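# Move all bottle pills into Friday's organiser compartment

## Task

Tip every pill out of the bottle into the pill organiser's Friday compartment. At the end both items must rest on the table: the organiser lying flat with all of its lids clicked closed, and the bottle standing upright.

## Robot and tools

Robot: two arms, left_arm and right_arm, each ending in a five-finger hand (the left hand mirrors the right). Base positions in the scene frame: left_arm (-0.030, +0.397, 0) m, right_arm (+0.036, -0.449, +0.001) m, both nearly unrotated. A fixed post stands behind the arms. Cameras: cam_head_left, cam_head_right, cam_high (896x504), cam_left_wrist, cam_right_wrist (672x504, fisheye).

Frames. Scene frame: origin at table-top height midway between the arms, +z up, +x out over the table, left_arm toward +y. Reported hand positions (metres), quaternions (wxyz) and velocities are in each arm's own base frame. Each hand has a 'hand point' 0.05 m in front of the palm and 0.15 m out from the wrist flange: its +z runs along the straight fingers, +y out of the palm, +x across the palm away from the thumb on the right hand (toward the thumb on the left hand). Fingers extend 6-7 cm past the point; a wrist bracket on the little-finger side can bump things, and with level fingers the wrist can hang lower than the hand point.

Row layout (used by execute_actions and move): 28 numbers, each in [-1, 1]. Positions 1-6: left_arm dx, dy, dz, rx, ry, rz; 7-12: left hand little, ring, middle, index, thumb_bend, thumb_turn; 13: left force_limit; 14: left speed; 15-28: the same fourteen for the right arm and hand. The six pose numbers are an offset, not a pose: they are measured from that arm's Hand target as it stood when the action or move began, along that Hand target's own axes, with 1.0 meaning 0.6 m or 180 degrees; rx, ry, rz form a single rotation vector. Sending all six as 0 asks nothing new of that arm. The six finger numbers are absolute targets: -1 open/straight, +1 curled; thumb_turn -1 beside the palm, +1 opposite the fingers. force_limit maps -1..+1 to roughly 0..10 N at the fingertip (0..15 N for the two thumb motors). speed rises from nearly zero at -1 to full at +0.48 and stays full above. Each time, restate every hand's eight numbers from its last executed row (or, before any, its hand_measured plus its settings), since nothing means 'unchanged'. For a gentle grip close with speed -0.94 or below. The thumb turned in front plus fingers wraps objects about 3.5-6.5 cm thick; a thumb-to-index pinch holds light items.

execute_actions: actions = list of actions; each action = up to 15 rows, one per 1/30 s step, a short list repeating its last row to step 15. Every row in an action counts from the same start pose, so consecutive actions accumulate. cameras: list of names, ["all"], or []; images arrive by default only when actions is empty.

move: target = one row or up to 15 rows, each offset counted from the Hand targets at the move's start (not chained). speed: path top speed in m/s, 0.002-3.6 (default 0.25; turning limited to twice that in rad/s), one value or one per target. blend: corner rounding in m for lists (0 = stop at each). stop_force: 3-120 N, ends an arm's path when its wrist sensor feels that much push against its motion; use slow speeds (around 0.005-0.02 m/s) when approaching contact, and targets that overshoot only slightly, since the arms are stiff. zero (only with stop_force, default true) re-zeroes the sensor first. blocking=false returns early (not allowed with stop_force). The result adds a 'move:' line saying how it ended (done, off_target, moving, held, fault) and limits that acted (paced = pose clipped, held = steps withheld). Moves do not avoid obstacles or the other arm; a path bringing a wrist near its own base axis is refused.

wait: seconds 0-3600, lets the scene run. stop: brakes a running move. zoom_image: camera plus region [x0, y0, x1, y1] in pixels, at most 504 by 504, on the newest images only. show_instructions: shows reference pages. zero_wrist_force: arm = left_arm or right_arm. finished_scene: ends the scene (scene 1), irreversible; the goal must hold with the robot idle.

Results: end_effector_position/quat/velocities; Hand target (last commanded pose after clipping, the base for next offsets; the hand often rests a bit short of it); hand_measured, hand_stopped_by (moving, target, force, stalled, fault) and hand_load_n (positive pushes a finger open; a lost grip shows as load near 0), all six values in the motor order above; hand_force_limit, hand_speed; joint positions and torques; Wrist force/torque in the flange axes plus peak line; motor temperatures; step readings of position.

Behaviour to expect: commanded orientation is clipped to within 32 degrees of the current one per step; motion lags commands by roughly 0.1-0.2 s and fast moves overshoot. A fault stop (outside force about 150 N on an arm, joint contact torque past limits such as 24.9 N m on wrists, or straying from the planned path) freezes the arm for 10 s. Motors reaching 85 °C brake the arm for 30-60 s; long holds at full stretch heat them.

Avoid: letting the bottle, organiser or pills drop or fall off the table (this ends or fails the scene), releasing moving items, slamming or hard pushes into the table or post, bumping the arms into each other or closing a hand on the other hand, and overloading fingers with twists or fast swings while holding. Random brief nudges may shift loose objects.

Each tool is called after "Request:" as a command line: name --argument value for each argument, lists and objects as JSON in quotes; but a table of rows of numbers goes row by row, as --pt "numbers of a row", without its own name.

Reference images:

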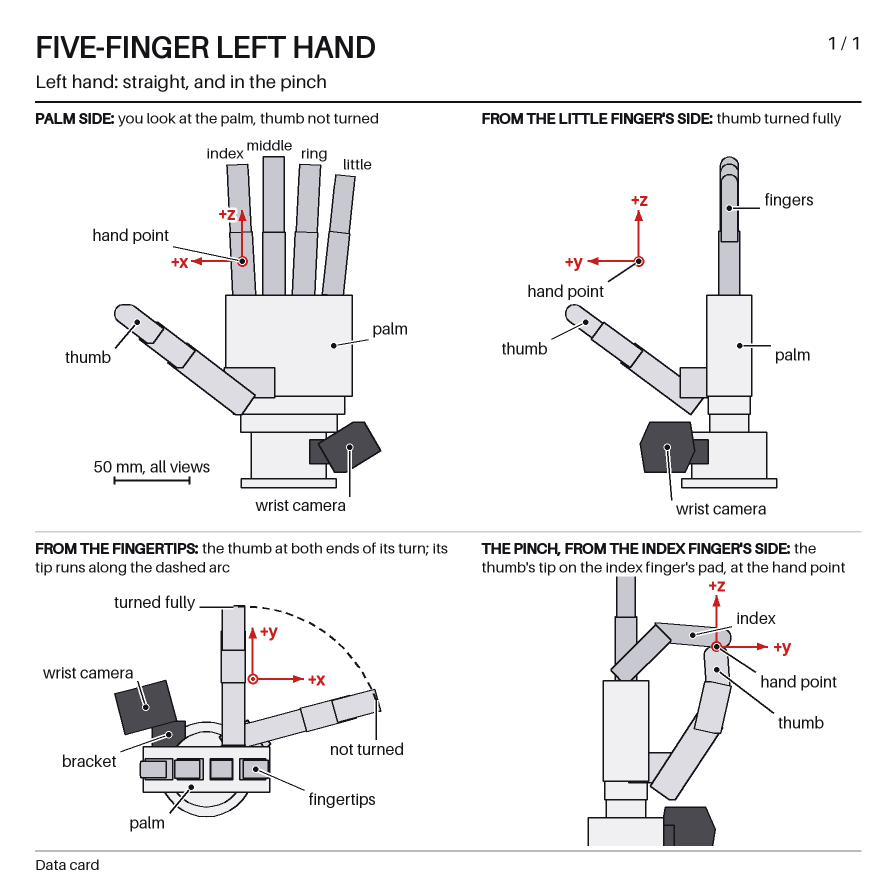

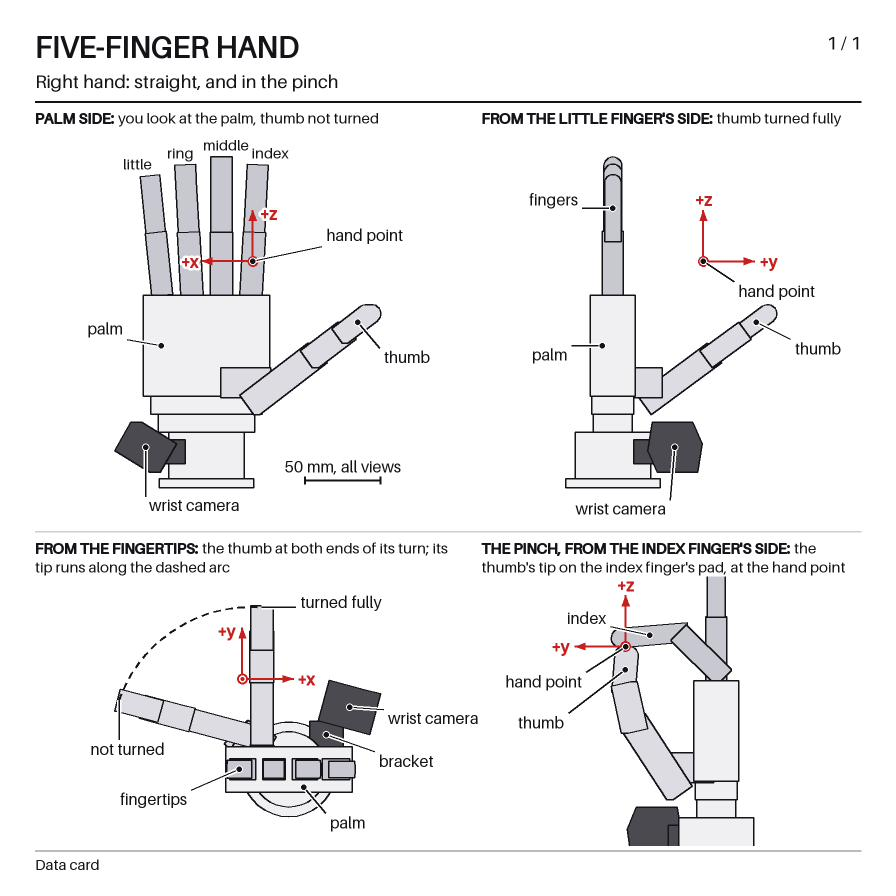

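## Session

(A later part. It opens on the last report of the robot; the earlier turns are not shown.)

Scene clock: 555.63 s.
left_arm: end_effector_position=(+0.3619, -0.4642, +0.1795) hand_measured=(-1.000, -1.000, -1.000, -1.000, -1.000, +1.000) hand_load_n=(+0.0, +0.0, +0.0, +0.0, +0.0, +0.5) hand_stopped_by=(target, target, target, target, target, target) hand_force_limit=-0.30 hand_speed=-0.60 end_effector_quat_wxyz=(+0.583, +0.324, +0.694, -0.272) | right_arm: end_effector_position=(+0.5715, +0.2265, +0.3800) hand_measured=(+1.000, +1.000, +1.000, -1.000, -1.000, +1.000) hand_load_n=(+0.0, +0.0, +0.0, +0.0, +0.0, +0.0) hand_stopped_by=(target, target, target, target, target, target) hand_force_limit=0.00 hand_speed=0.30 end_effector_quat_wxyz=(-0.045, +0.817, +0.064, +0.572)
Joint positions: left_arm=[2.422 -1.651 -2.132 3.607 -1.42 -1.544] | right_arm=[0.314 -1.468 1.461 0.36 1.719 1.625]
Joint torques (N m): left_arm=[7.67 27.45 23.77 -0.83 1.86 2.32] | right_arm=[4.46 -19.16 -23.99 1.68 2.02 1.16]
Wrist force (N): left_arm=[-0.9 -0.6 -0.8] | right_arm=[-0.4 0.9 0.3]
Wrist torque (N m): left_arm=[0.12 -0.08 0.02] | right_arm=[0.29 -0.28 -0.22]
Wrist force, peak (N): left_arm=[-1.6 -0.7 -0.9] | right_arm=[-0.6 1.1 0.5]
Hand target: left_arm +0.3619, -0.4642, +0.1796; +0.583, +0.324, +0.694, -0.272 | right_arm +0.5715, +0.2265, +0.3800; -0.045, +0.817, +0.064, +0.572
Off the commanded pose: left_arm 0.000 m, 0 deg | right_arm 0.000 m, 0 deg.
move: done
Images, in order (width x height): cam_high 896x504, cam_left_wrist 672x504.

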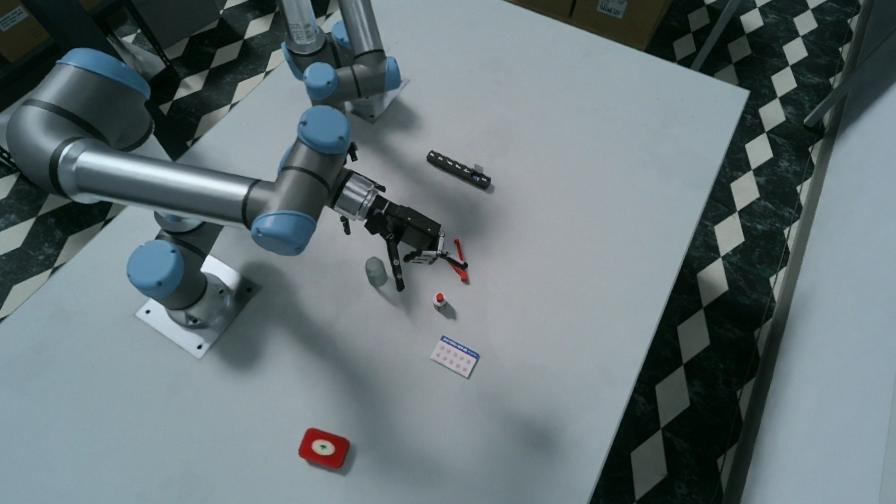

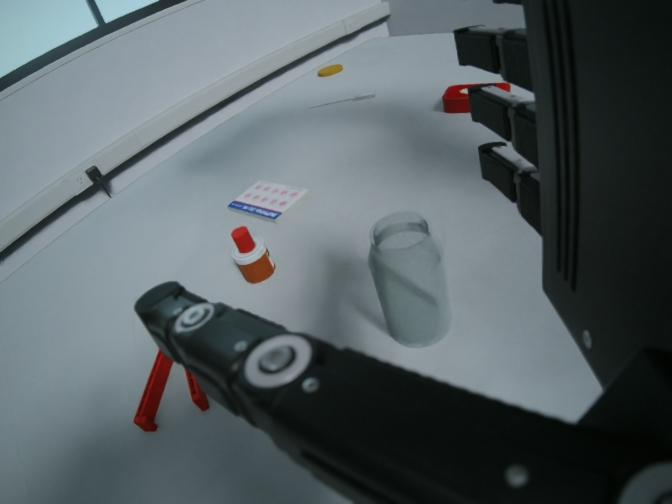

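Request:
move --pt "-0.1115 0.2267 -0.1358 0 0.13 0 1 1 1 -1 -0.6 1 0 0.3 0 0 0 0 0 0 1 1 1 -1 -1 1 0 0.3" --pt "0.0763 0.6867 -0.3408 0 0.3889 0 1 1 1 -1 -0.6 1 0 0.3 0 0 0 0 0 0 1 1 1 -1 -1 1 0 0.3" --speed 0.22 --blend '[0.05,0]' --cameras '["cam_left_wrist","cam_high","cam_head_right"]'

Scene clock: 563.80 s.
left_arm: end_effector_position=(+0.5430, -0.0391, +0.1700) hand_measured=(+1.000, +1.000, +1.000, -1.000, -0.600, +1.000) hand_load_n=(+0.0, +0.0, +0.0, +0.0, +0.0, +0.0) hand_stopped_by=(target, target, target, target, target, target) hand_force_limit=0.00 hand_speed=0.30 end_effector_quat_wxyz=(+0.079, +0.421, +0.903, -0.037) end_effector_velocity=(+0.001, +0.001, +0.000) end_effector_angular_velocity=(+0.002, +0.000, +0.001) | right_arm: end_effector_position=(+0.5715, +0.2265, +0.3800) hand_measured=(+1.000, +1.000, +1.000, -1.000, -1.000, +1.000) hand_load_n=(+0.0, +0.0, +0.0, +0.0, +0.0, +0.5) hand_stopped_by=(target, target, target, target, target, target) hand_force_limit=0.00 hand_speed=0.30 end_effector_quat_wxyz=(-0.045, +0.817, +0.064, +0.572)
Joint positions: left_arm=[3.278 -2.053 -1.368 1.944 -1.423 -0.569] | right_arm=[0.314 -1.468 1.461 0.36 1.719 1.625]
Joint velocities: left_arm=[0 -0.003 0.005 -0.002 -0.003 0] | right_arm=[within noise]
Joint torques (N m): left_arm=[8.14 30.81 23.16 -3.84 -1.57 2.38] | right_arm=[3.68 -18.82 -23.64 1.61 1.96 1.26]
Wrist force (N): left_arm=[-1.3 0.2 -0.3] | right_arm=[-0.5 0.7 0.3]
Wrist torque (N m): left_arm=[0.16 0.18 -0.06] | right_arm=[0.27 -0.28 -0.23]
Wrist force, peak (N): left_arm=[-1.6 -0.5 -1.0] | right_arm=[-0.4 1.1 0.5]
Hand target: left_arm +0.5431, -0.0390, +0.1700; +0.079, +0.421, +0.903, -0.037 | right_arm +0.5715, +0.2265, +0.3800; -0.045, +0.817, +0.064, +0.572
Off the commanded pose: left_arm 0.000 m, 0 deg | right_arm 0.000 m, 0 deg.
move: done
Images, in order (width x height): cam_head_right 896x504, cam_high 896x504, cam_left_wrist 672x504.

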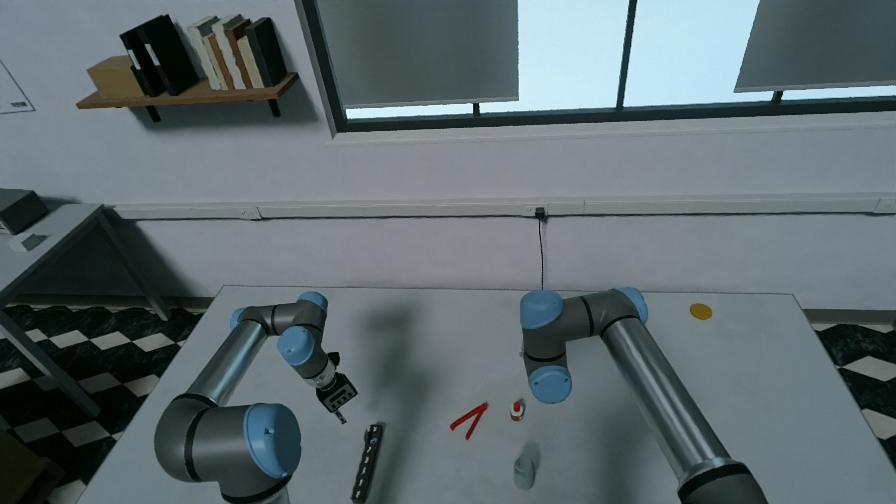

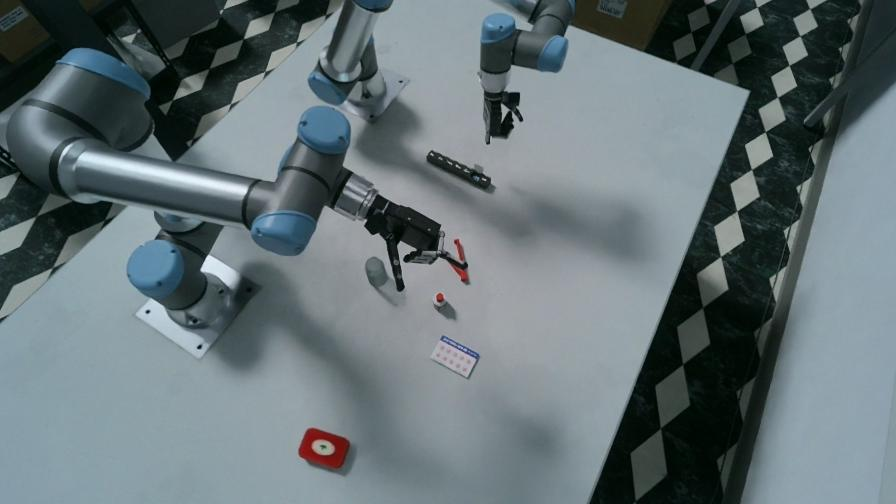

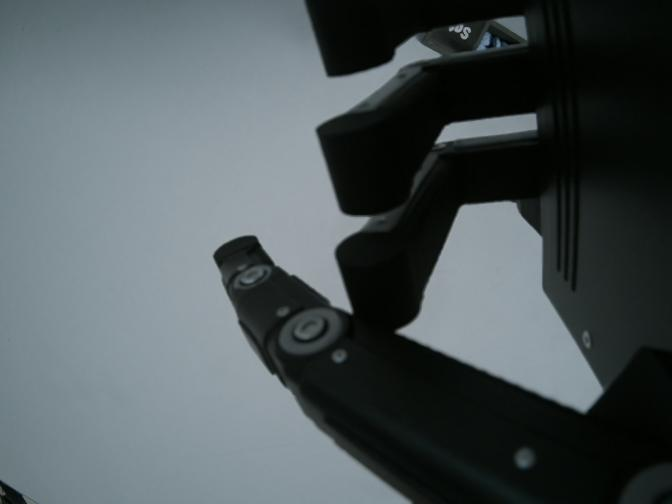

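Request:
zoom_image --camera "cam_left_wrist" --region '[400, 0, 540, 80]'

Scaled by 3.600 from the camera's image (finer frame: 960x720).

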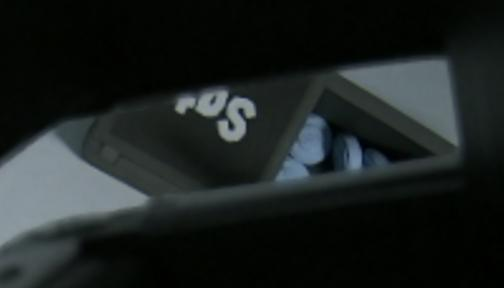

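Request:
move --target '[-0.0431,-0.2435,0.0076,0,0,0,1,1,1,-1,-0.6,1,0,0.3,0,0,0,0,0,0,1,1,1,-1,-1,1,0,0.3]' --speed 0.15 --cameras '["cam_left_wrist"]'

Request:
zoom_image --camera "cam_left_wrist" --region '[100, 100, 340, 340]'

Scene clock: 567.97 s.
left_arm: end_effector_position=(+0.4481, -0.1529, +0.1700) hand_measured=(+1.000, +1.000, +1.000, -1.000, -0.600, +1.000) hand_load_n=(+0.0, +0.0, +0.0, +0.0, +0.0, +0.0) hand_stopped_by=(target, target, target, target, target, target) hand_force_limit=0.00 hand_speed=0.30 end_effector_quat_wxyz=(+0.079, +0.421, +0.903, -0.037) | right_arm: end_effector_position=(+0.5715, +0.2265, +0.3800) hand_measured=(+1.000, +1.000, +1.000, -1.000, -1.000, +1.000) hand_load_n=(+0.0, +0.0, +0.0, +0.0, +0.0, +0.0) hand_stopped_by=(target, target, target, target, target, target) hand_force_limit=0.00 hand_speed=0.30 end_effector_quat_wxyz=(-0.045, +0.817, +0.064, +0.572)
Joint positions: left_arm=[3.022 -1.909 -1.568 2.034 -1.452 -0.825] | right_arm=[0.314 -1.468 1.461 0.36 1.719 1.625]
Joint torques (N m): left_arm=[-10.27 37.74 9.11 -0.05 -1.46 -1.73] | right_arm=[4.61 -18.96 -23.96 1.77 1.86 1.17]
Wrist force (N): left_arm=[-1.2 0.0 -0.5] | right_arm=[-0.4 0.8 0.3]
Wrist torque (N m): left_arm=[0.16 0.16 0.03] | right_arm=[0.27 -0.30 -0.22]
Wrist force, peak (N): left_arm=[-1.0 1.3 -0.3] | right_arm=[-0.5 1.0 0.7]
Hand target: left_arm +0.4480, -0.1530, +0.1700; +0.079, +0.421, +0.903, -0.037 | right_arm +0.5715, +0.2265, +0.3800; -0.045, +0.817, +0.064, +0.572
Off the commanded pose: left_arm 0.000 m, 0 deg | right_arm 0.000 m, 0 deg.
move: done

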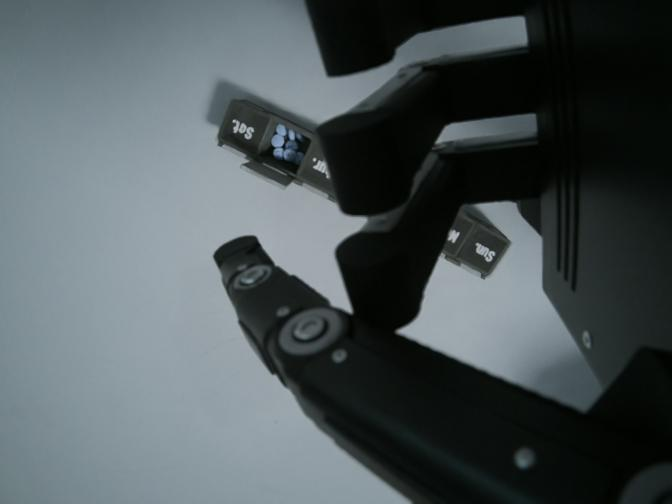

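Scaled by 2.100 from the camera's image (finer frame: 960x720).

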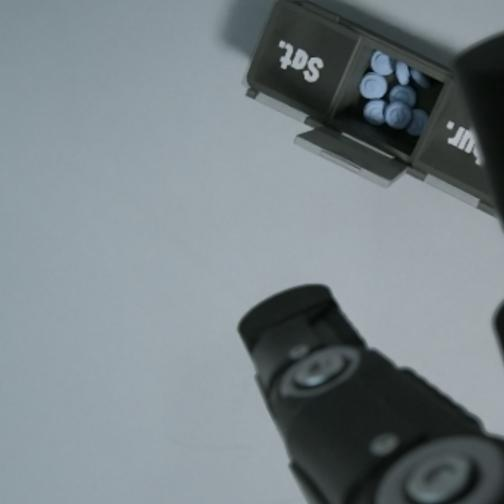

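Request:
move --pt "0.0125 0.2240 -0.0022 0 0 0 1 1 1 -1 -0.6 1 0 0.3 0 0 0 0 0 0 1 1 1 -1 -1 1 0 0.3" --pt "0.0322 0.2240 0.1093 0 0 0 1 1 1 -1 -0.6 1 0 0.3 0 0 0 0 0 0 1 1 1 -1 -1 1 0 0.3" --speed '[0.2,0.1]' --blend '[0.01,0]' --cameras '["cam_left_wrist","cam_high","cam_head_right"]'

Request:
zoom_image --camera "cam_high" --region '[410, 100, 540, 220]'

Request:
zoom_image --camera "cam_head_right" --region '[320, 370, 450, 504]'

Scene clock: 575.00 s.
left_arm: end_effector_position=(+0.5461, -0.0608, +0.1022) hand_measured=(+1.000, +1.000, +1.000, -1.000, -0.600, +1.000) hand_load_n=(+0.0, +0.0, +0.0, +0.0, +0.0, +0.0) hand_stopped_by=(target, target, target, target, target, target) hand_force_limit=0.00 hand_speed=0.30 end_effector_quat_wxyz=(+0.079, +0.421, +0.903, -0.037) | right_arm: end_effector_position=(+0.5715, +0.2265, +0.3800) hand_measured=(+1.000, +1.000, +1.000, -1.000, -1.000, +1.000) hand_load_n=(+0.0, +0.0, +0.0, +0.0, +0.0, +0.0) hand_stopped_by=(target, target, target, target, target, target) hand_force_limit=0.00 hand_speed=0.30 end_effector_quat_wxyz=(-0.045, +0.817, +0.064, +0.572)
Joint positions: left_arm=[3.232 -2.123 -1.44 2.093 -1.428 -0.615] | right_arm=[0.314 -1.468 1.461 0.36 1.719 1.625]
Joint torques (N m): left_arm=[8.32 33.62 8.57 -0.26 1.88 2.51] | right_arm=[4.29 -17.92 -23.42 1.73 1.83 1.5]
Wrist force (N): left_arm=[-0.9 -0.1 -0.4] | right_arm=[-0.5 0.7 0.4]
Wrist torque (N m): left_arm=[0.14 0.12 -0.02] | right_arm=[0.26 -0.29 -0.23]
Wrist force, peak (N): left_arm=[-1.2 1.2 -1.1] | right_arm=[-0.9 0.7 0.4]
Hand target: left_arm +0.5461, -0.0608, +0.1020; +0.079, +0.421, +0.903, -0.037 | right_arm +0.5715, +0.2265, +0.3800; -0.045, +0.817, +0.064, +0.572
Off the commanded pose: left_arm 0.000 m, 0 deg | right_arm 0.000 m, 0 deg.
move: done
Images, in order (width x height): cam_head_right 896x504, cam_high 896x504, cam_left_wrist 672x504.

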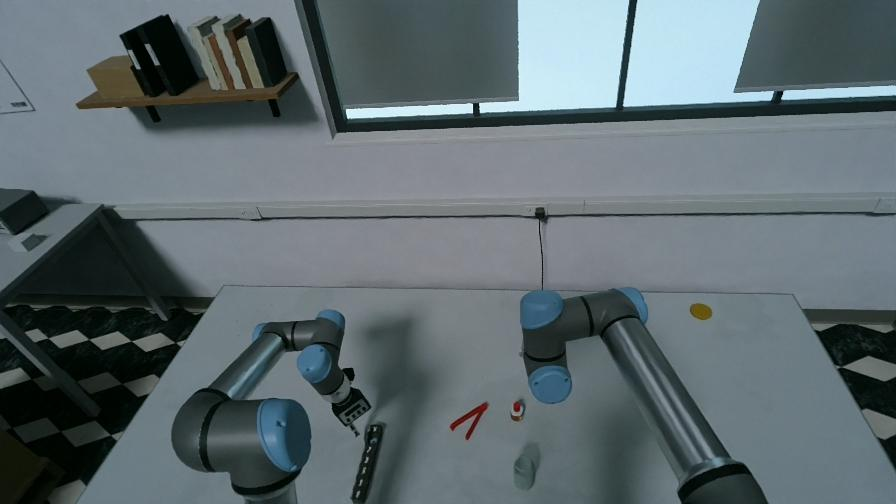

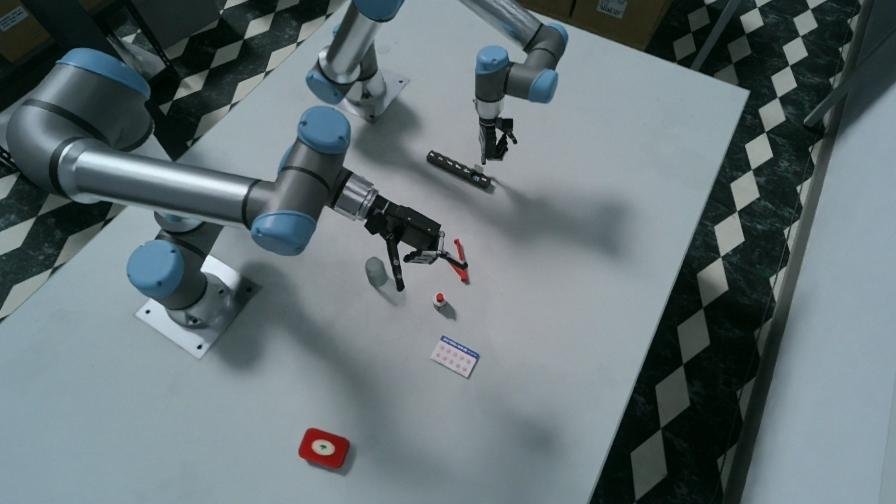

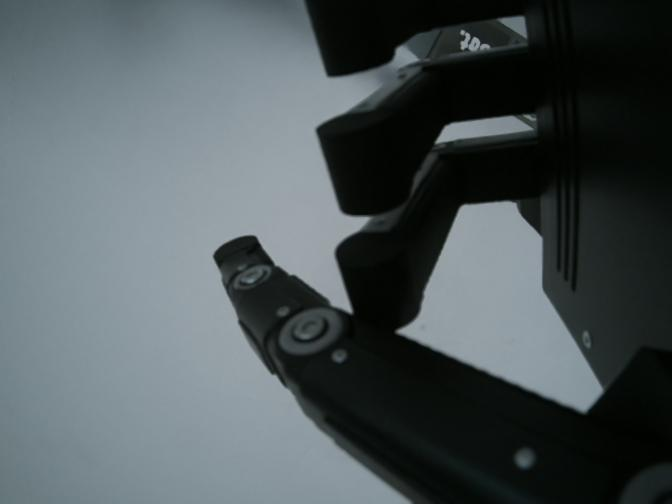

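Scaled by 3.877.

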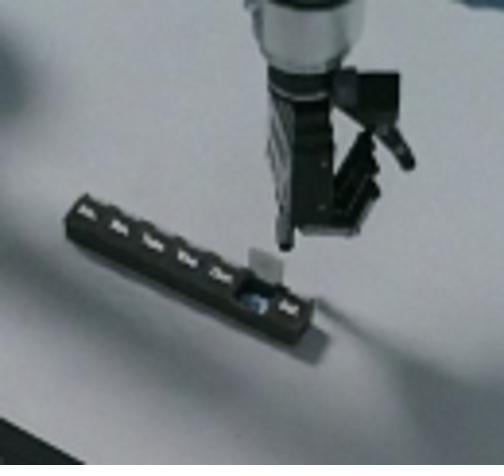

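Scaled by 3.761.

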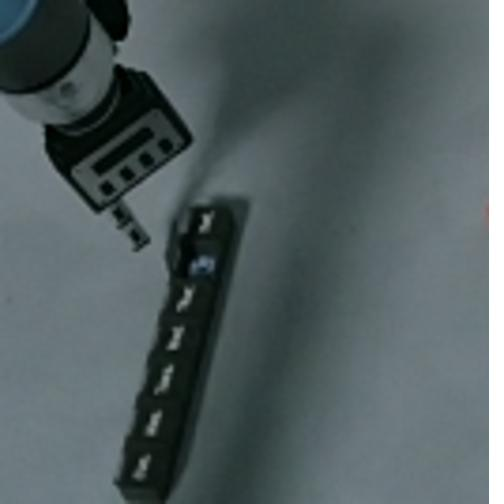

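Request:
move --pt "-0.0264 -0.0225 0.0047 0 0 0 1 1 1 -1 -0.6 1 0 0.3 0 0 0 0 0 0 1 1 1 -1 -1 1 0 0.3" --pt "-0.0479 -0.0408 0.0084 0 0 0 1 1 1 -1 -0.6 1 0 0.3 0 0 0 0 0 0 1 1 1 -1 -1 1 0 0.3" --pt "-0.0551 -0.0476 0.0141 0 0 0 1 1 1 -1 -0.6 1 0 0.3 0 0 0 0 0 0 1 1 1 -1 -1 1 0 0.3" --pt "-0.0614 -0.0539 0.0217 0 0 0 1 1 1 -1 -0.6 1 0 0.3 0 0 0 0 0 0 1 1 1 -1 -1 1 0 0.3" --speed '[0.04,0.015,0.015,0.015]' --blend 0.002 --stop_force 8 --cameras '["cam_left_wrist","cam_high","cam_head_right"]'

Request:
zoom_image --camera "cam_high" --region '[410, 100, 540, 220]'

Request:
zoom_image --camera "cam_head_right" --region '[320, 370, 450, 504]'

Scene clock: 580.33 s.
left_arm: end_effector_position=(+0.5461, -0.1111, +0.0956) hand_measured=(+1.000, +1.000, +1.000, -1.000, -0.600, +1.000) hand_load_n=(+0.0, +0.0, +0.0, +0.0, +0.0, +0.0) hand_stopped_by=(target, target, target, target, target, target) hand_force_limit=0.00 hand_speed=0.30 end_effector_quat_wxyz=(+0.079, +0.421, +0.903, -0.037) | right_arm: end_effector_position=(+0.5715, +0.2265, +0.3800) hand_measured=(+1.000, +1.000, +1.000, -1.000, -1.000, +1.000) hand_load_n=(+0.5, +0.0, +0.0, +0.0, +0.0, +0.0) hand_stopped_by=(target, target, target, target, target, target) hand_force_limit=0.00 hand_speed=0.30 end_effector_quat_wxyz=(-0.045, +0.817, +0.064, +0.572)
Joint positions: left_arm=[3.128 -2.153 -1.405 2.102 -1.439 -0.719] | right_arm=[0.314 -1.468 1.461 0.36 1.719 1.625]
Joint torques (N m): left_arm=[-10.86 34.09 23.81 -0.1 -1.54 -1.9] | right_arm=[4.52 -19.29 -24.33 1.65 1.86 1.2]
Wrist force (N): left_arm=[-1.2 0.0 -0.7] | right_arm=[-0.1 0.6 0.5]
Wrist torque (N m): left_arm=[0.15 0.15 0.04] | right_arm=[0.23 -0.33 -0.21]
Wrist force, peak (N): left_arm=[-1.4 0.0 -0.5] | right_arm=[-0.6 0.9 0.8]
Hand target: left_arm +0.5461, -0.1111, +0.0956; +0.079, +0.421, +0.903, -0.037 | right_arm +0.5715, +0.2265, +0.3800; -0.045, +0.817, +0.064, +0.572
Off the commanded pose: left_arm 0.000 m, 0 deg | right_arm 0.000 m, 0 deg.
move: done
Images, in order (width x height): cam_head_right 896x504, cam_high 896x504, cam_left_wrist 672x504.

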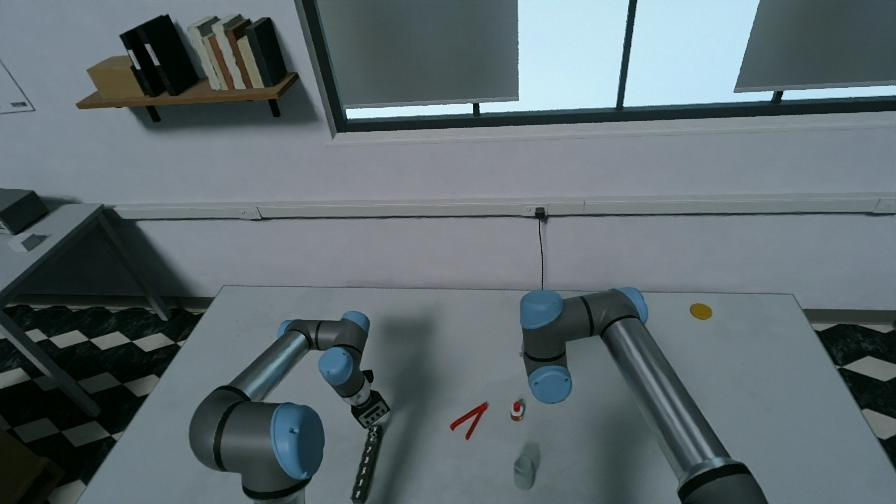

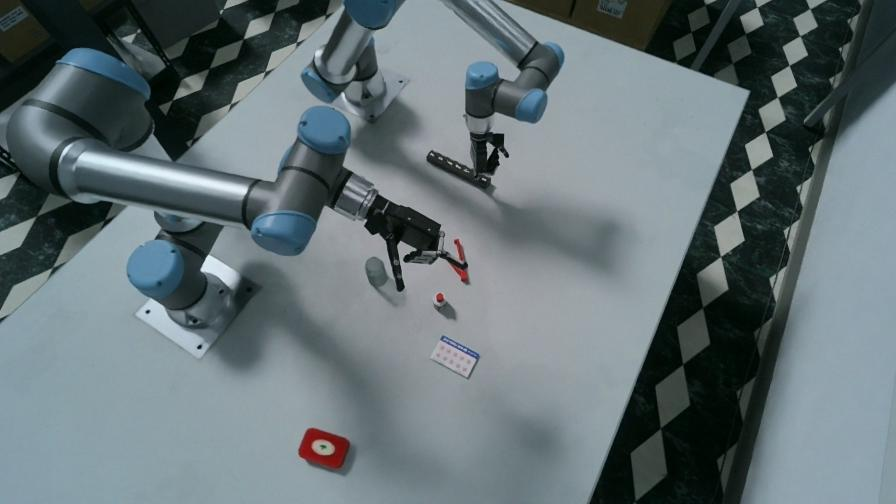

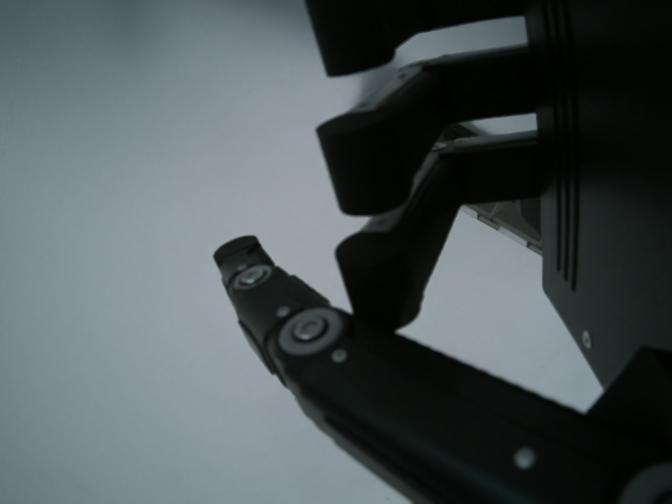

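Scaled by 3.877.

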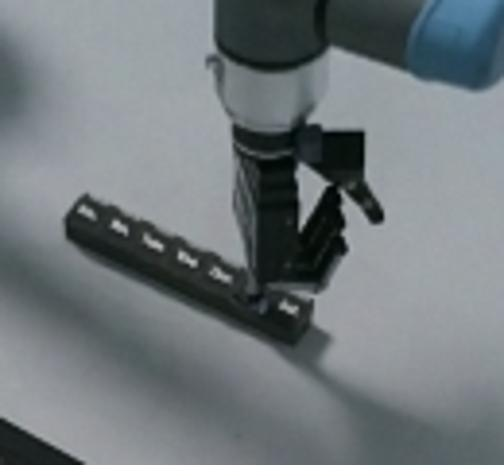

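Scaled by 3.761.

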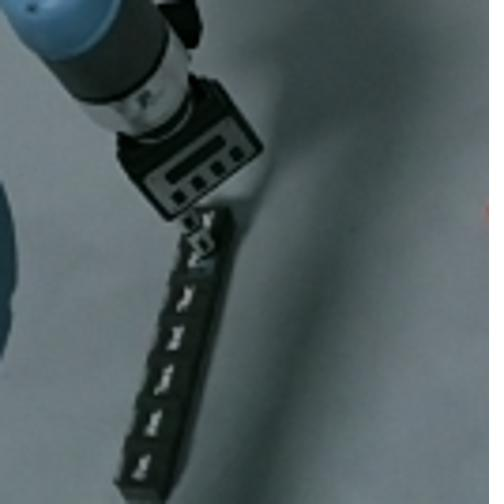

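Request:
move --target '[-0.0003,-0.0032,0.0243,0,0,0,1,1,1,-1,-0.6,1,0,0.3,0,0,0,0,0,0,1,1,1,-1,-1,1,0,0.3]' --speed 0.006 --stop_force 10 --cameras '["cam_left_wrist","cam_high","cam_head_right"]'

Request:
zoom_image --camera "cam_high" --region '[410, 100, 540, 220]'

Scene clock: 583.37 s.
left_arm: end_effector_position=(+0.5462, -0.1126, +0.0893) hand_measured=(+1.000, +1.000, +1.000, -1.000, -0.600, +1.000) hand_load_n=(+0.0, +0.0, +0.0, +0.0, +0.0, +0.0) hand_stopped_by=(target, target, target, target, target, target) hand_force_limit=0.00 hand_speed=0.30 end_effector_quat_wxyz=(+0.079, +0.421, +0.903, -0.037) | right_arm: end_effector_position=(+0.5715, +0.2265, +0.3800) hand_measured=(+1.000, +1.000, +1.000, -1.000, -1.000, +1.000) hand_load_n=(+0.0, +0.0, +0.0, +0.0, +0.0, +0.5) hand_stopped_by=(target, target, target, target, target, target) hand_force_limit=0.00 hand_speed=0.30 end_effector_quat_wxyz=(-0.045, +0.817, +0.064, +0.572)
Joint positions: left_arm=[3.126 -2.16 -1.411 2.115 -1.439 -0.722] | right_arm=[0.314 -1.468 1.461 0.36 1.719 1.625]
Joint torques (N m): left_arm=[4.94 42 20.78 -2.19 0.45 2.65] | right_arm=[4.21 -18.82 -23.76 1.7 1.73 1.31]
Wrist force (N): left_arm=[1.4 -0.7 -11.9] | right_arm=[-0.3 0.7 0.3]
Wrist torque (N m): left_arm=[0.76 -0.09 0.21] | right_arm=[0.26 -0.31 -0.22]
Wrist force, peak (N): left_arm=[1.2 -0.8 -15.7] | right_arm=[-0.7 0.8 0.5]
Hand target: left_arm +0.5462, -0.1126, +0.0893; +0.079, +0.421, +0.903, -0.037 (not the last commanded pose) | right_arm +0.5715, +0.2265, +0.3800; -0.045, +0.817, +0.064, +0.572
Off the commanded pose: left_arm 0.008 m, 0 deg | right_arm 0.000 m, 0 deg.
move: contact (left_arm)
Images, in order (width x height): cam_head_right 896x504, cam_high 896x504, cam_left_wrist 672x504.

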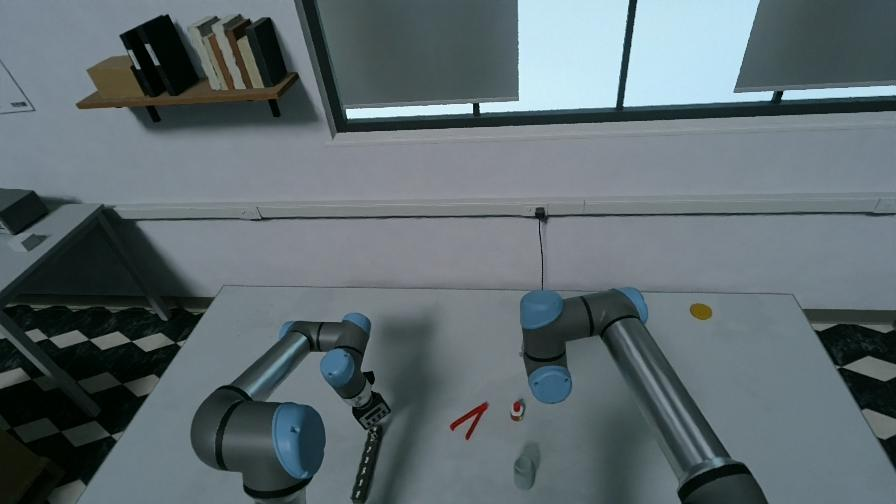

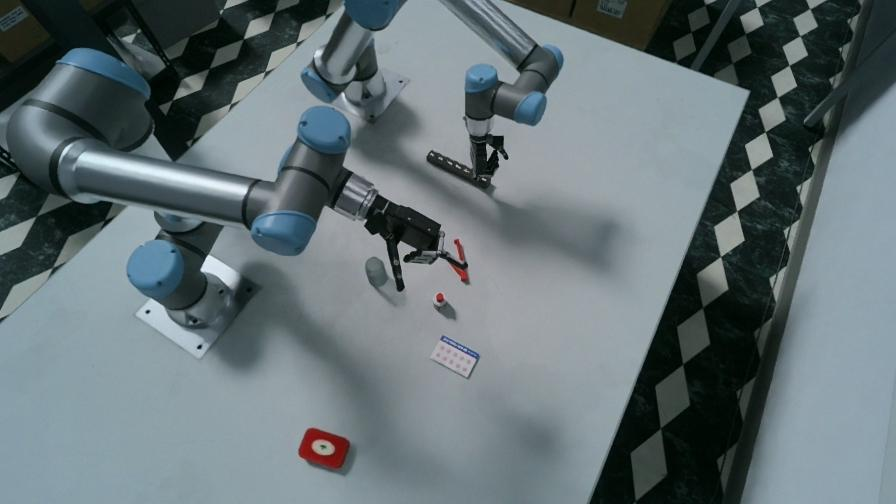

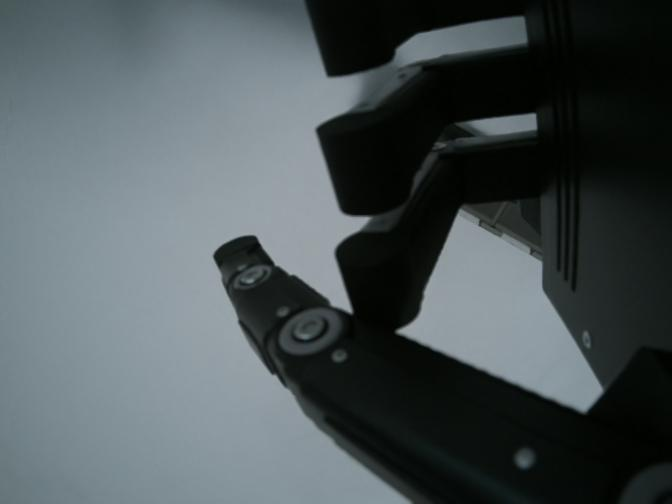

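Scaled by 3.877.

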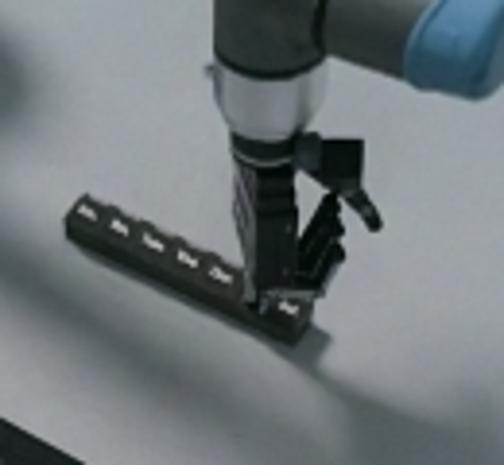

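Request:
move --pt "-0.0015 0 -0.0082 0 0 0 1 1 1 -1 -0.6 1 0 0.3 0 0 0 0 0 0 1 1 1 -1 -1 1 0 0.3" --pt "-0.0233 0 -0.1325 0 0 0 1 1 1 -1 -0.6 1 0 0.3 0 0 0 0 0 0 1 1 1 -1 -1 1 0 0.3" --pt "0.0295 -0.1683 -0.1417 0 0 0 1 1 1 -1 -0.6 1 0 0.3 0 0 0 0 0 0 1 1 1 -1 -1 1 0 0.3" --speed '[0.01,0.15,0.2]' --blend '[0.002,0.02,0]' --cameras '["cam_left_wrist"]'

Request:
zoom_image --camera "cam_left_wrist" --region '[190, 80, 350, 220]'

Scene clock: 587.13 s.
left_arm: end_effector_position=(+0.4483, -0.1527, +0.1699) hand_measured=(+1.000, +1.000, +1.000, -1.000, -0.600, +1.000) hand_load_n=(+0.0, +0.0, +0.0, +0.0, +0.0, +0.0) hand_stopped_by=(target, target, target, target, target, target) hand_force_limit=0.00 hand_speed=0.30 end_effector_quat_wxyz=(+0.079, +0.421, +0.903, -0.037) end_effector_velocity=(-0.002, +0.000, +0.000) end_effector_angular_velocity=(+0.000, +0.001, +0.000) | right_arm: end_effector_position=(+0.5715, +0.2265, +0.3800) hand_measured=(+1.000, +1.000, +1.000, -1.000, -1.000, +1.000) hand_load_n=(+0.0, +0.0, +0.5, +0.0, +0.0, +0.0) hand_stopped_by=(target, target, target, target, target, target) hand_force_limit=0.00 hand_speed=0.30 end_effector_quat_wxyz=(-0.045, +0.817, +0.064, +0.572)
Joint positions: left_arm=[3.022 -1.909 -1.568 2.034 -1.452 -0.825] | right_arm=[0.314 -1.468 1.461 0.36 1.719 1.625]
Joint velocities: left_arm=[-0.001 0.002 -0.005 0.001 0 -0.002] | right_arm=[within noise]
Joint torques (N m): left_arm=[-10.13 40 7.89 0.09 -1.72 -2.45] | right_arm=[4.27 -18.62 -23.88 1.58 1.85 1.34]
Wrist force (N): left_arm=[-1.2 0.1 -0.5] | right_arm=[-0.4 0.5 0.5]
Wrist torque (N m): left_arm=[0.17 0.17 0.03] | right_arm=[0.22 -0.30 -0.23]
Wrist force, peak (N): left_arm=[1.4 -0.7 -12.1] | right_arm=[-0.4 1.0 0.7]
Hand target: left_arm +0.4481, -0.1528, +0.1700; +0.079, +0.421, +0.903, -0.037 | right_arm +0.5715, +0.2265, +0.3800; -0.045, +0.817, +0.064, +0.572
Off the commanded pose: left_arm 0.000 m, 0 deg | right_arm 0.000 m, 0 deg.
move: done

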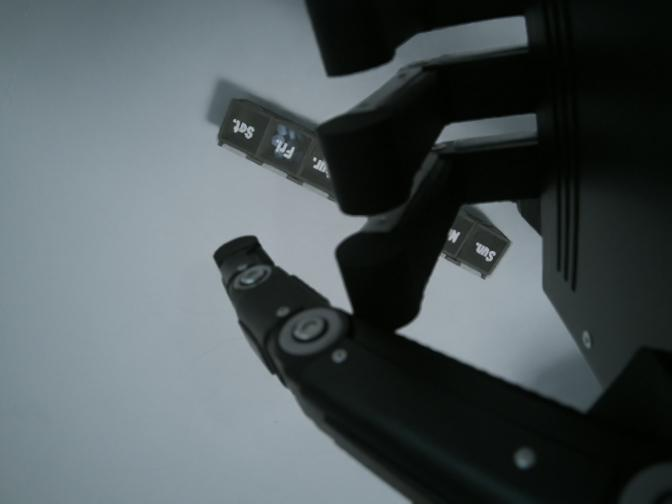

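Scaled by 3.150 from the camera's image (finer frame: 960x720).

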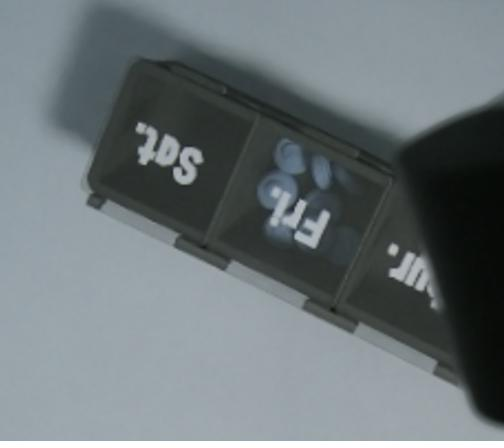

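Request:
move --target '[-0.0377,0.1638,0.1250,0,0,0,1,1,1,-1,-0.6,1,0,0.3,0,0,0,0,0,0,1,1,1,-1,-1,1,0,0.3]' --speed 0.2

Request:
move --target '[0.0043,0,0.0246,0,0,0,1,1,1,-1,-0.6,1,0,0.3,0,0,0,0,0,0,1,1,1,-1,-1,1,0,0.3]' --speed 0.005 --stop_force 5 --cameras '["cam_left_wrist"]'

Scene clock: 590.10 s.
left_arm: end_effector_position=(+0.5460, -0.1167, +0.1001) hand_measured=(+1.000, +1.000, +1.000, -1.000, -0.600, +1.000) hand_load_n=(+0.0, +0.0, +0.0, +0.0, +0.0, +0.0) hand_stopped_by=(target, target, target, target, target, target) hand_force_limit=0.00 hand_speed=0.30 end_effector_quat_wxyz=(+0.079, +0.421, +0.903, -0.037) | right_arm: end_effector_position=(+0.5715, +0.2265, +0.3800) hand_measured=(+1.000, +1.000, +1.000, -1.000, -1.000, +1.000) hand_load_n=(+0.0, +0.0, +0.0, +0.0, +0.0, +0.0) hand_stopped_by=(target, target, target, target, target, target) hand_force_limit=0.00 hand_speed=0.30 end_effector_quat_wxyz=(-0.045, +0.817, +0.064, +0.572)
Joint positions: left_arm=[3.117 -2.152 -1.394 2.091 -1.44 -0.73] | right_arm=[0.314 -1.468 1.461 0.36 1.719 1.625]
Joint torques (N m): left_arm=[7.36 33.06 24.05 -4.03 1.88 2.72] | right_arm=[4.22 -18.49 -23.51 1.61 1.62 1.39]
Wrist force (N): left_arm=[-1.3 0.3 -0.5] | right_arm=[-0.5 0.6 0.2]
Wrist torque (N m): left_arm=[0.18 0.18 -0.06] | right_arm=[0.25 -0.27 -0.24]
Wrist force, peak (N): left_arm=[-1.4 -0.3 -1.1] | right_arm=[-0.6 0.7 0.6]
Hand target: left_arm +0.5461, -0.1167, +0.1000; +0.079, +0.421, +0.903, -0.037 | right_arm +0.5715, +0.2265, +0.3800; -0.045, +0.817, +0.064, +0.572
Off the commanded pose: left_arm 0.000 m, 0 deg | right_arm 0.000 m, 0 deg.
move: done

Scene clock: 593.43 s.
left_arm: end_effector_position=(+0.5461, -0.1167, +0.0895) hand_measured=(+1.000, +1.000, +1.000, -1.000, -0.600, +1.000) hand_load_n=(+0.0, +0.0, +0.0, +0.0, +0.0, +0.0) hand_stopped_by=(target, target, target, target, target, target) hand_force_limit=0.00 hand_speed=0.30 end_effector_quat_wxyz=(+0.079, +0.421, +0.903, -0.037) | right_arm: end_effector_position=(+0.5715, +0.2265, +0.3800) hand_measured=(+1.000, +1.000, +1.000, -1.000, -1.000, +1.000) hand_load_n=(+0.0, +0.0, +0.0, +0.0, +0.0, +0.0) hand_stopped_by=(target, target, target, target, target, target) hand_force_limit=0.00 hand_speed=0.30 end_effector_quat_wxyz=(-0.045, +0.817, +0.064, +0.572)
Joint positions: left_arm=[3.117 -2.162 -1.406 2.114 -1.44 -0.73] | right_arm=[0.314 -1.468 1.461 0.36 1.719 1.625]
Joint torques (N m): left_arm=[2.45 43.53 21.96 -3.26 1.44 0.62] | right_arm=[4.7 -18.29 -23.77 1.59 1.8 1.29]
Wrist force (N): left_arm=[-1.6 -0.3 -6.2] | right_arm=[-0.4 0.8 0.4]
Wrist torque (N m): left_arm=[0.46 0.09 -0.06] | right_arm=[0.28 -0.31 -0.22]
Wrist force, peak (N): left_arm=[-2.5 -0.5 -9.0] | right_arm=[-0.4 1.2 0.4]
Hand target: left_arm +0.5461, -0.1167, +0.0895; +0.079, +0.421, +0.903, -0.037 (not the last commanded pose) | right_arm +0.5715, +0.2265, +0.3800; -0.045, +0.817, +0.064, +0.572
Off the commanded pose: left_arm 0.004 m, 0 deg | right_arm 0.000 m, 0 deg.
move: contact (left_arm)

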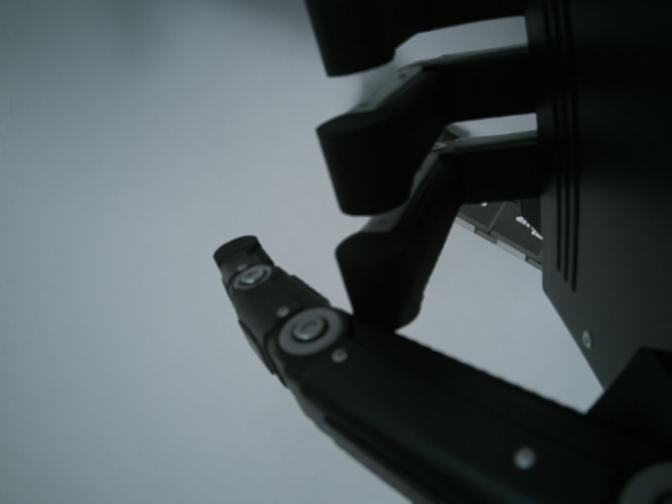

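Request:
move --pt "-0.0030 0 -0.0172 0 0 0 1 1 1 -1 -0.6 1 0 0.3 0 0 0 0 0 0 1 1 1 -1 -1 1 0 0.3" --pt "-0.0347 0.0383 -0.0117 0 0 0 1 1 1 -1 -0.6 1 0 0.3 0 0 0 0 0 0 1 1 1 -1 -1 1 0 0.3" --speed '[0.02,0.05]' --blend '[0.002,0]'

Request:
move --target '[0.0043,0,0.0246,0,0,0,1,1,1,-1,-0.6,1,0,0.3,0,0,0,0,0,0,1,1,1,-1,-1,1,0,0.3]' --speed 0.005 --stop_force 5

Scene clock: 596.40 s.
left_arm: end_effector_position=(+0.5760, -0.1167, +0.1001) hand_measured=(+1.000, +1.000, +1.000, -1.000, -0.600, +1.000) hand_load_n=(+0.0, +0.0, +0.0, +0.0, +0.0, +0.0) hand_stopped_by=(target, target, target, target, target, target) hand_force_limit=0.00 hand_speed=0.30 end_effector_quat_wxyz=(+0.079, +0.421, +0.903, -0.037) | right_arm: end_effector_position=(+0.5715, +0.2265, +0.3800) hand_measured=(+1.000, +1.000, +1.000, -1.000, -1.000, +1.000) hand_load_n=(+0.0, +0.0, +0.0, +0.0, +0.0, +0.5) hand_stopped_by=(target, target, target, target, target, target) hand_force_limit=0.00 hand_speed=0.30 end_effector_quat_wxyz=(-0.045, +0.817, +0.064, +0.572)
Joint positions: left_arm=[3.119 -2.219 -1.282 2.046 -1.44 -0.729] | right_arm=[0.314 -1.468 1.461 0.36 1.719 1.625]
Joint torques (N m): left_arm=[7.62 34.96 25.35 -3.71 -0.42 1.92] | right_arm=[4.64 -18.75 -23.41 1.63 1.76 1.27]
Wrist force (N): left_arm=[-1.6 0.2 -0.7] | right_arm=[-0.3 0.4 0.5]
Wrist torque (N m): left_arm=[0.19 0.21 -0.08] | right_arm=[0.20 -0.32 -0.22]
Wrist force, peak (N): left_arm=[-1.8 -0.4 -6.8] | right_arm=[-0.5 1.0 0.6]
Hand target: left_arm +0.5761, -0.1167, +0.1001; +0.079, +0.421, +0.903, -0.037 | right_arm +0.5715, +0.2265, +0.3800; -0.045, +0.817, +0.064, +0.572
Off the commanded pose: left_arm 0.000 m, 0 deg | right_arm 0.000 m, 0 deg.
move: done

Scene clock: 599.73 s.
left_arm: end_effector_position=(+0.5761, -0.1167, +0.0896) hand_measured=(+1.000, +1.000, +1.000, -1.000, -0.600, +1.000) hand_load_n=(+0.0, +0.0, +0.0, +0.0, +0.0, +0.0) hand_stopped_by=(target, target, target, target, target, target) hand_force_limit=0.00 hand_speed=0.30 end_effector_quat_wxyz=(+0.079, +0.421, +0.903, -0.037) | right_arm: end_effector_position=(+0.5715, +0.2265, +0.3800) hand_measured=(+1.000, +1.000, +1.000, -1.000, -1.000, +1.000) hand_load_n=(+0.0, +0.0, +0.0, +0.0, +0.0, +0.5) hand_stopped_by=(target, target, target, target, target, target) hand_force_limit=0.00 hand_speed=0.30 end_effector_quat_wxyz=(-0.045, +0.817, +0.064, +0.572)
Joint positions: left_arm=[3.119 -2.228 -1.294 2.068 -1.44 -0.729] | right_arm=[0.314 -1.468 1.461 0.36 1.719 1.625]
Joint torques (N m): left_arm=[-3.36 45.73 21.9 -3.29 -0.75 -1.9] | right_arm=[5.05 -18.73 -22.73 1.6 1.56 1.45]
Wrist force (N): left_arm=[-1.8 -0.3 -6.9] | right_arm=[-0.2 0.7 0.5]
Wrist torque (N m): left_arm=[0.50 0.08 -0.07] | right_arm=[0.24 -0.33 -0.22]
Wrist force, peak (N): left_arm=[-2.6 -0.3 -9.1] | right_arm=[-0.4 0.8 0.9]
Hand target: left_arm +0.5761, -0.1167, +0.0896; +0.079, +0.421, +0.903, -0.037 (not the last commanded pose) | right_arm +0.5715, +0.2265, +0.3800; -0.045, +0.817, +0.064, +0.572
Off the commanded pose: left_arm 0.005 m, 0 deg | right_arm 0.000 m, 0 deg.
move: contact (left_arm)

Request:
move --pt "-0.0030 0 -0.0172 0 0 0 1 1 1 -1 -0.6 1 0 0.3 0 0 0 0 0 0 1 1 1 -1 -1 1 0 0.3" --pt "0.0287 -0.0383 -0.0228 0 0 0 1 1 1 -1 -0.6 1 0 0.3 0 0 0 0 0 0 1 1 1 -1 -1 1 0 0.3" --speed '[0.02,0.05]' --blend '[0.002,0]'

Request:
move --target '[0.0053,0,0.0296,0,0,0,1,1,1,-1,-0.6,1,0,0.3,0,0,0,0,0,0,1,1,1,-1,-1,1,0,0.3]' --speed 0.006 --stop_force 15

Scene clock: 602.50 s.
left_arm: end_effector_position=(+0.5462, -0.1166, +0.1001) hand_measured=(+1.000, +1.000, +1.000, -1.000, -0.600, +1.000) hand_load_n=(+0.5, +0.0, +0.0, +0.0, +0.0, +0.0) hand_stopped_by=(target, target, target, target, target, target) hand_force_limit=0.00 hand_speed=0.30 end_effector_quat_wxyz=(+0.079, +0.421, +0.903, -0.037) | right_arm: end_effector_position=(+0.5715, +0.2265, +0.3800) hand_measured=(+1.000, +1.000, +1.000, -1.000, -1.000, +1.000) hand_load_n=(+0.0, +0.0, +0.0, +0.0, +0.0, +0.0) hand_stopped_by=(target, target, target, target, target, target) hand_force_limit=0.00 hand_speed=0.30 end_effector_quat_wxyz=(-0.045, +0.817, +0.064, +0.572)
Joint positions: left_arm=[3.117 -2.152 -1.393 2.091 -1.44 -0.73] | right_arm=[0.314 -1.468 1.461 0.36 1.719 1.625]
Joint torques (N m): left_arm=[-9.3 46.05 6.51 -0.21 0.69 -1.55] | right_arm=[4.62 -18.67 -23.53 1.51 1.54 1.29]
Wrist force (N): left_arm=[-1.5 0.2 -0.8] | right_arm=[-0.2 0.8 0.4]
Wrist torque (N m): left_arm=[0.19 0.19 0.02] | right_arm=[0.26 -0.32 -0.22]
Wrist force, peak (N): left_arm=[-2.1 -0.5 -6.9] | right_arm=[-0.6 0.9 0.6]
Hand target: left_arm +0.5461, -0.1167, +0.1001; +0.079, +0.421, +0.903, -0.037 | right_arm +0.5715, +0.2265, +0.3800; -0.045, +0.817, +0.064, +0.572
Off the commanded pose: left_arm 0.000 m, 0 deg | right_arm 0.000 m, 0 deg.
move: done

Scene clock: 605.57 s.
left_arm: end_effector_position=(+0.5461, -0.1166, +0.0891) hand_measured=(+1.000, +1.000, +1.000, -1.000, -0.600, +1.000) hand_load_n=(+0.0, -0.5, +0.0, +0.0, +0.0, +0.0) hand_stopped_by=(target, target, target, target, target, target) hand_force_limit=0.00 hand_speed=0.30 end_effector_quat_wxyz=(+0.079, +0.421, +0.903, -0.037) | right_arm: end_effector_position=(+0.5715, +0.2265, +0.3800) hand_measured=(+1.000, +1.000, +1.000, -1.000, -1.000, +1.000) hand_load_n=(+0.0, +0.5, +0.0, +0.0, +0.0, +0.0) hand_stopped_by=(target, target, target, target, target, target) hand_force_limit=0.00 hand_speed=0.30 end_effector_quat_wxyz=(-0.045, +0.817, +0.064, +0.572)
Joint positions: left_arm=[3.117 -2.163 -1.407 2.115 -1.44 -0.73] | right_arm=[0.314 -1.468 1.461 0.36 1.719 1.625]
Joint torques (N m): left_arm=[0.26 37.99 18.6 -2.2 1.3 2.1] | right_arm=[3.81 -19.81 -23.33 1.59 1.54 1.34]
Wrist force (N): left_arm=[-2.6 -0.7 -16.5] | right_arm=[-0.3 0.7 0.5]
Wrist torque (N m): left_arm=[1.05 -0.05 -0.03] | right_arm=[0.27 -0.32 -0.21]
Wrist force, peak (N): left_arm=[-4.1 -1.0 -21.4] | right_arm=[-0.3 1.1 0.2]
Hand target: left_arm +0.5461, -0.1166, +0.0891; +0.079, +0.421, +0.903, -0.037 (not the last commanded pose) | right_arm +0.5715, +0.2265, +0.3800; -0.045, +0.817, +0.064, +0.572
Off the commanded pose: left_arm 0.007 m, 0 deg | right_arm 0.000 m, 0 deg.
move: contact (left_arm)


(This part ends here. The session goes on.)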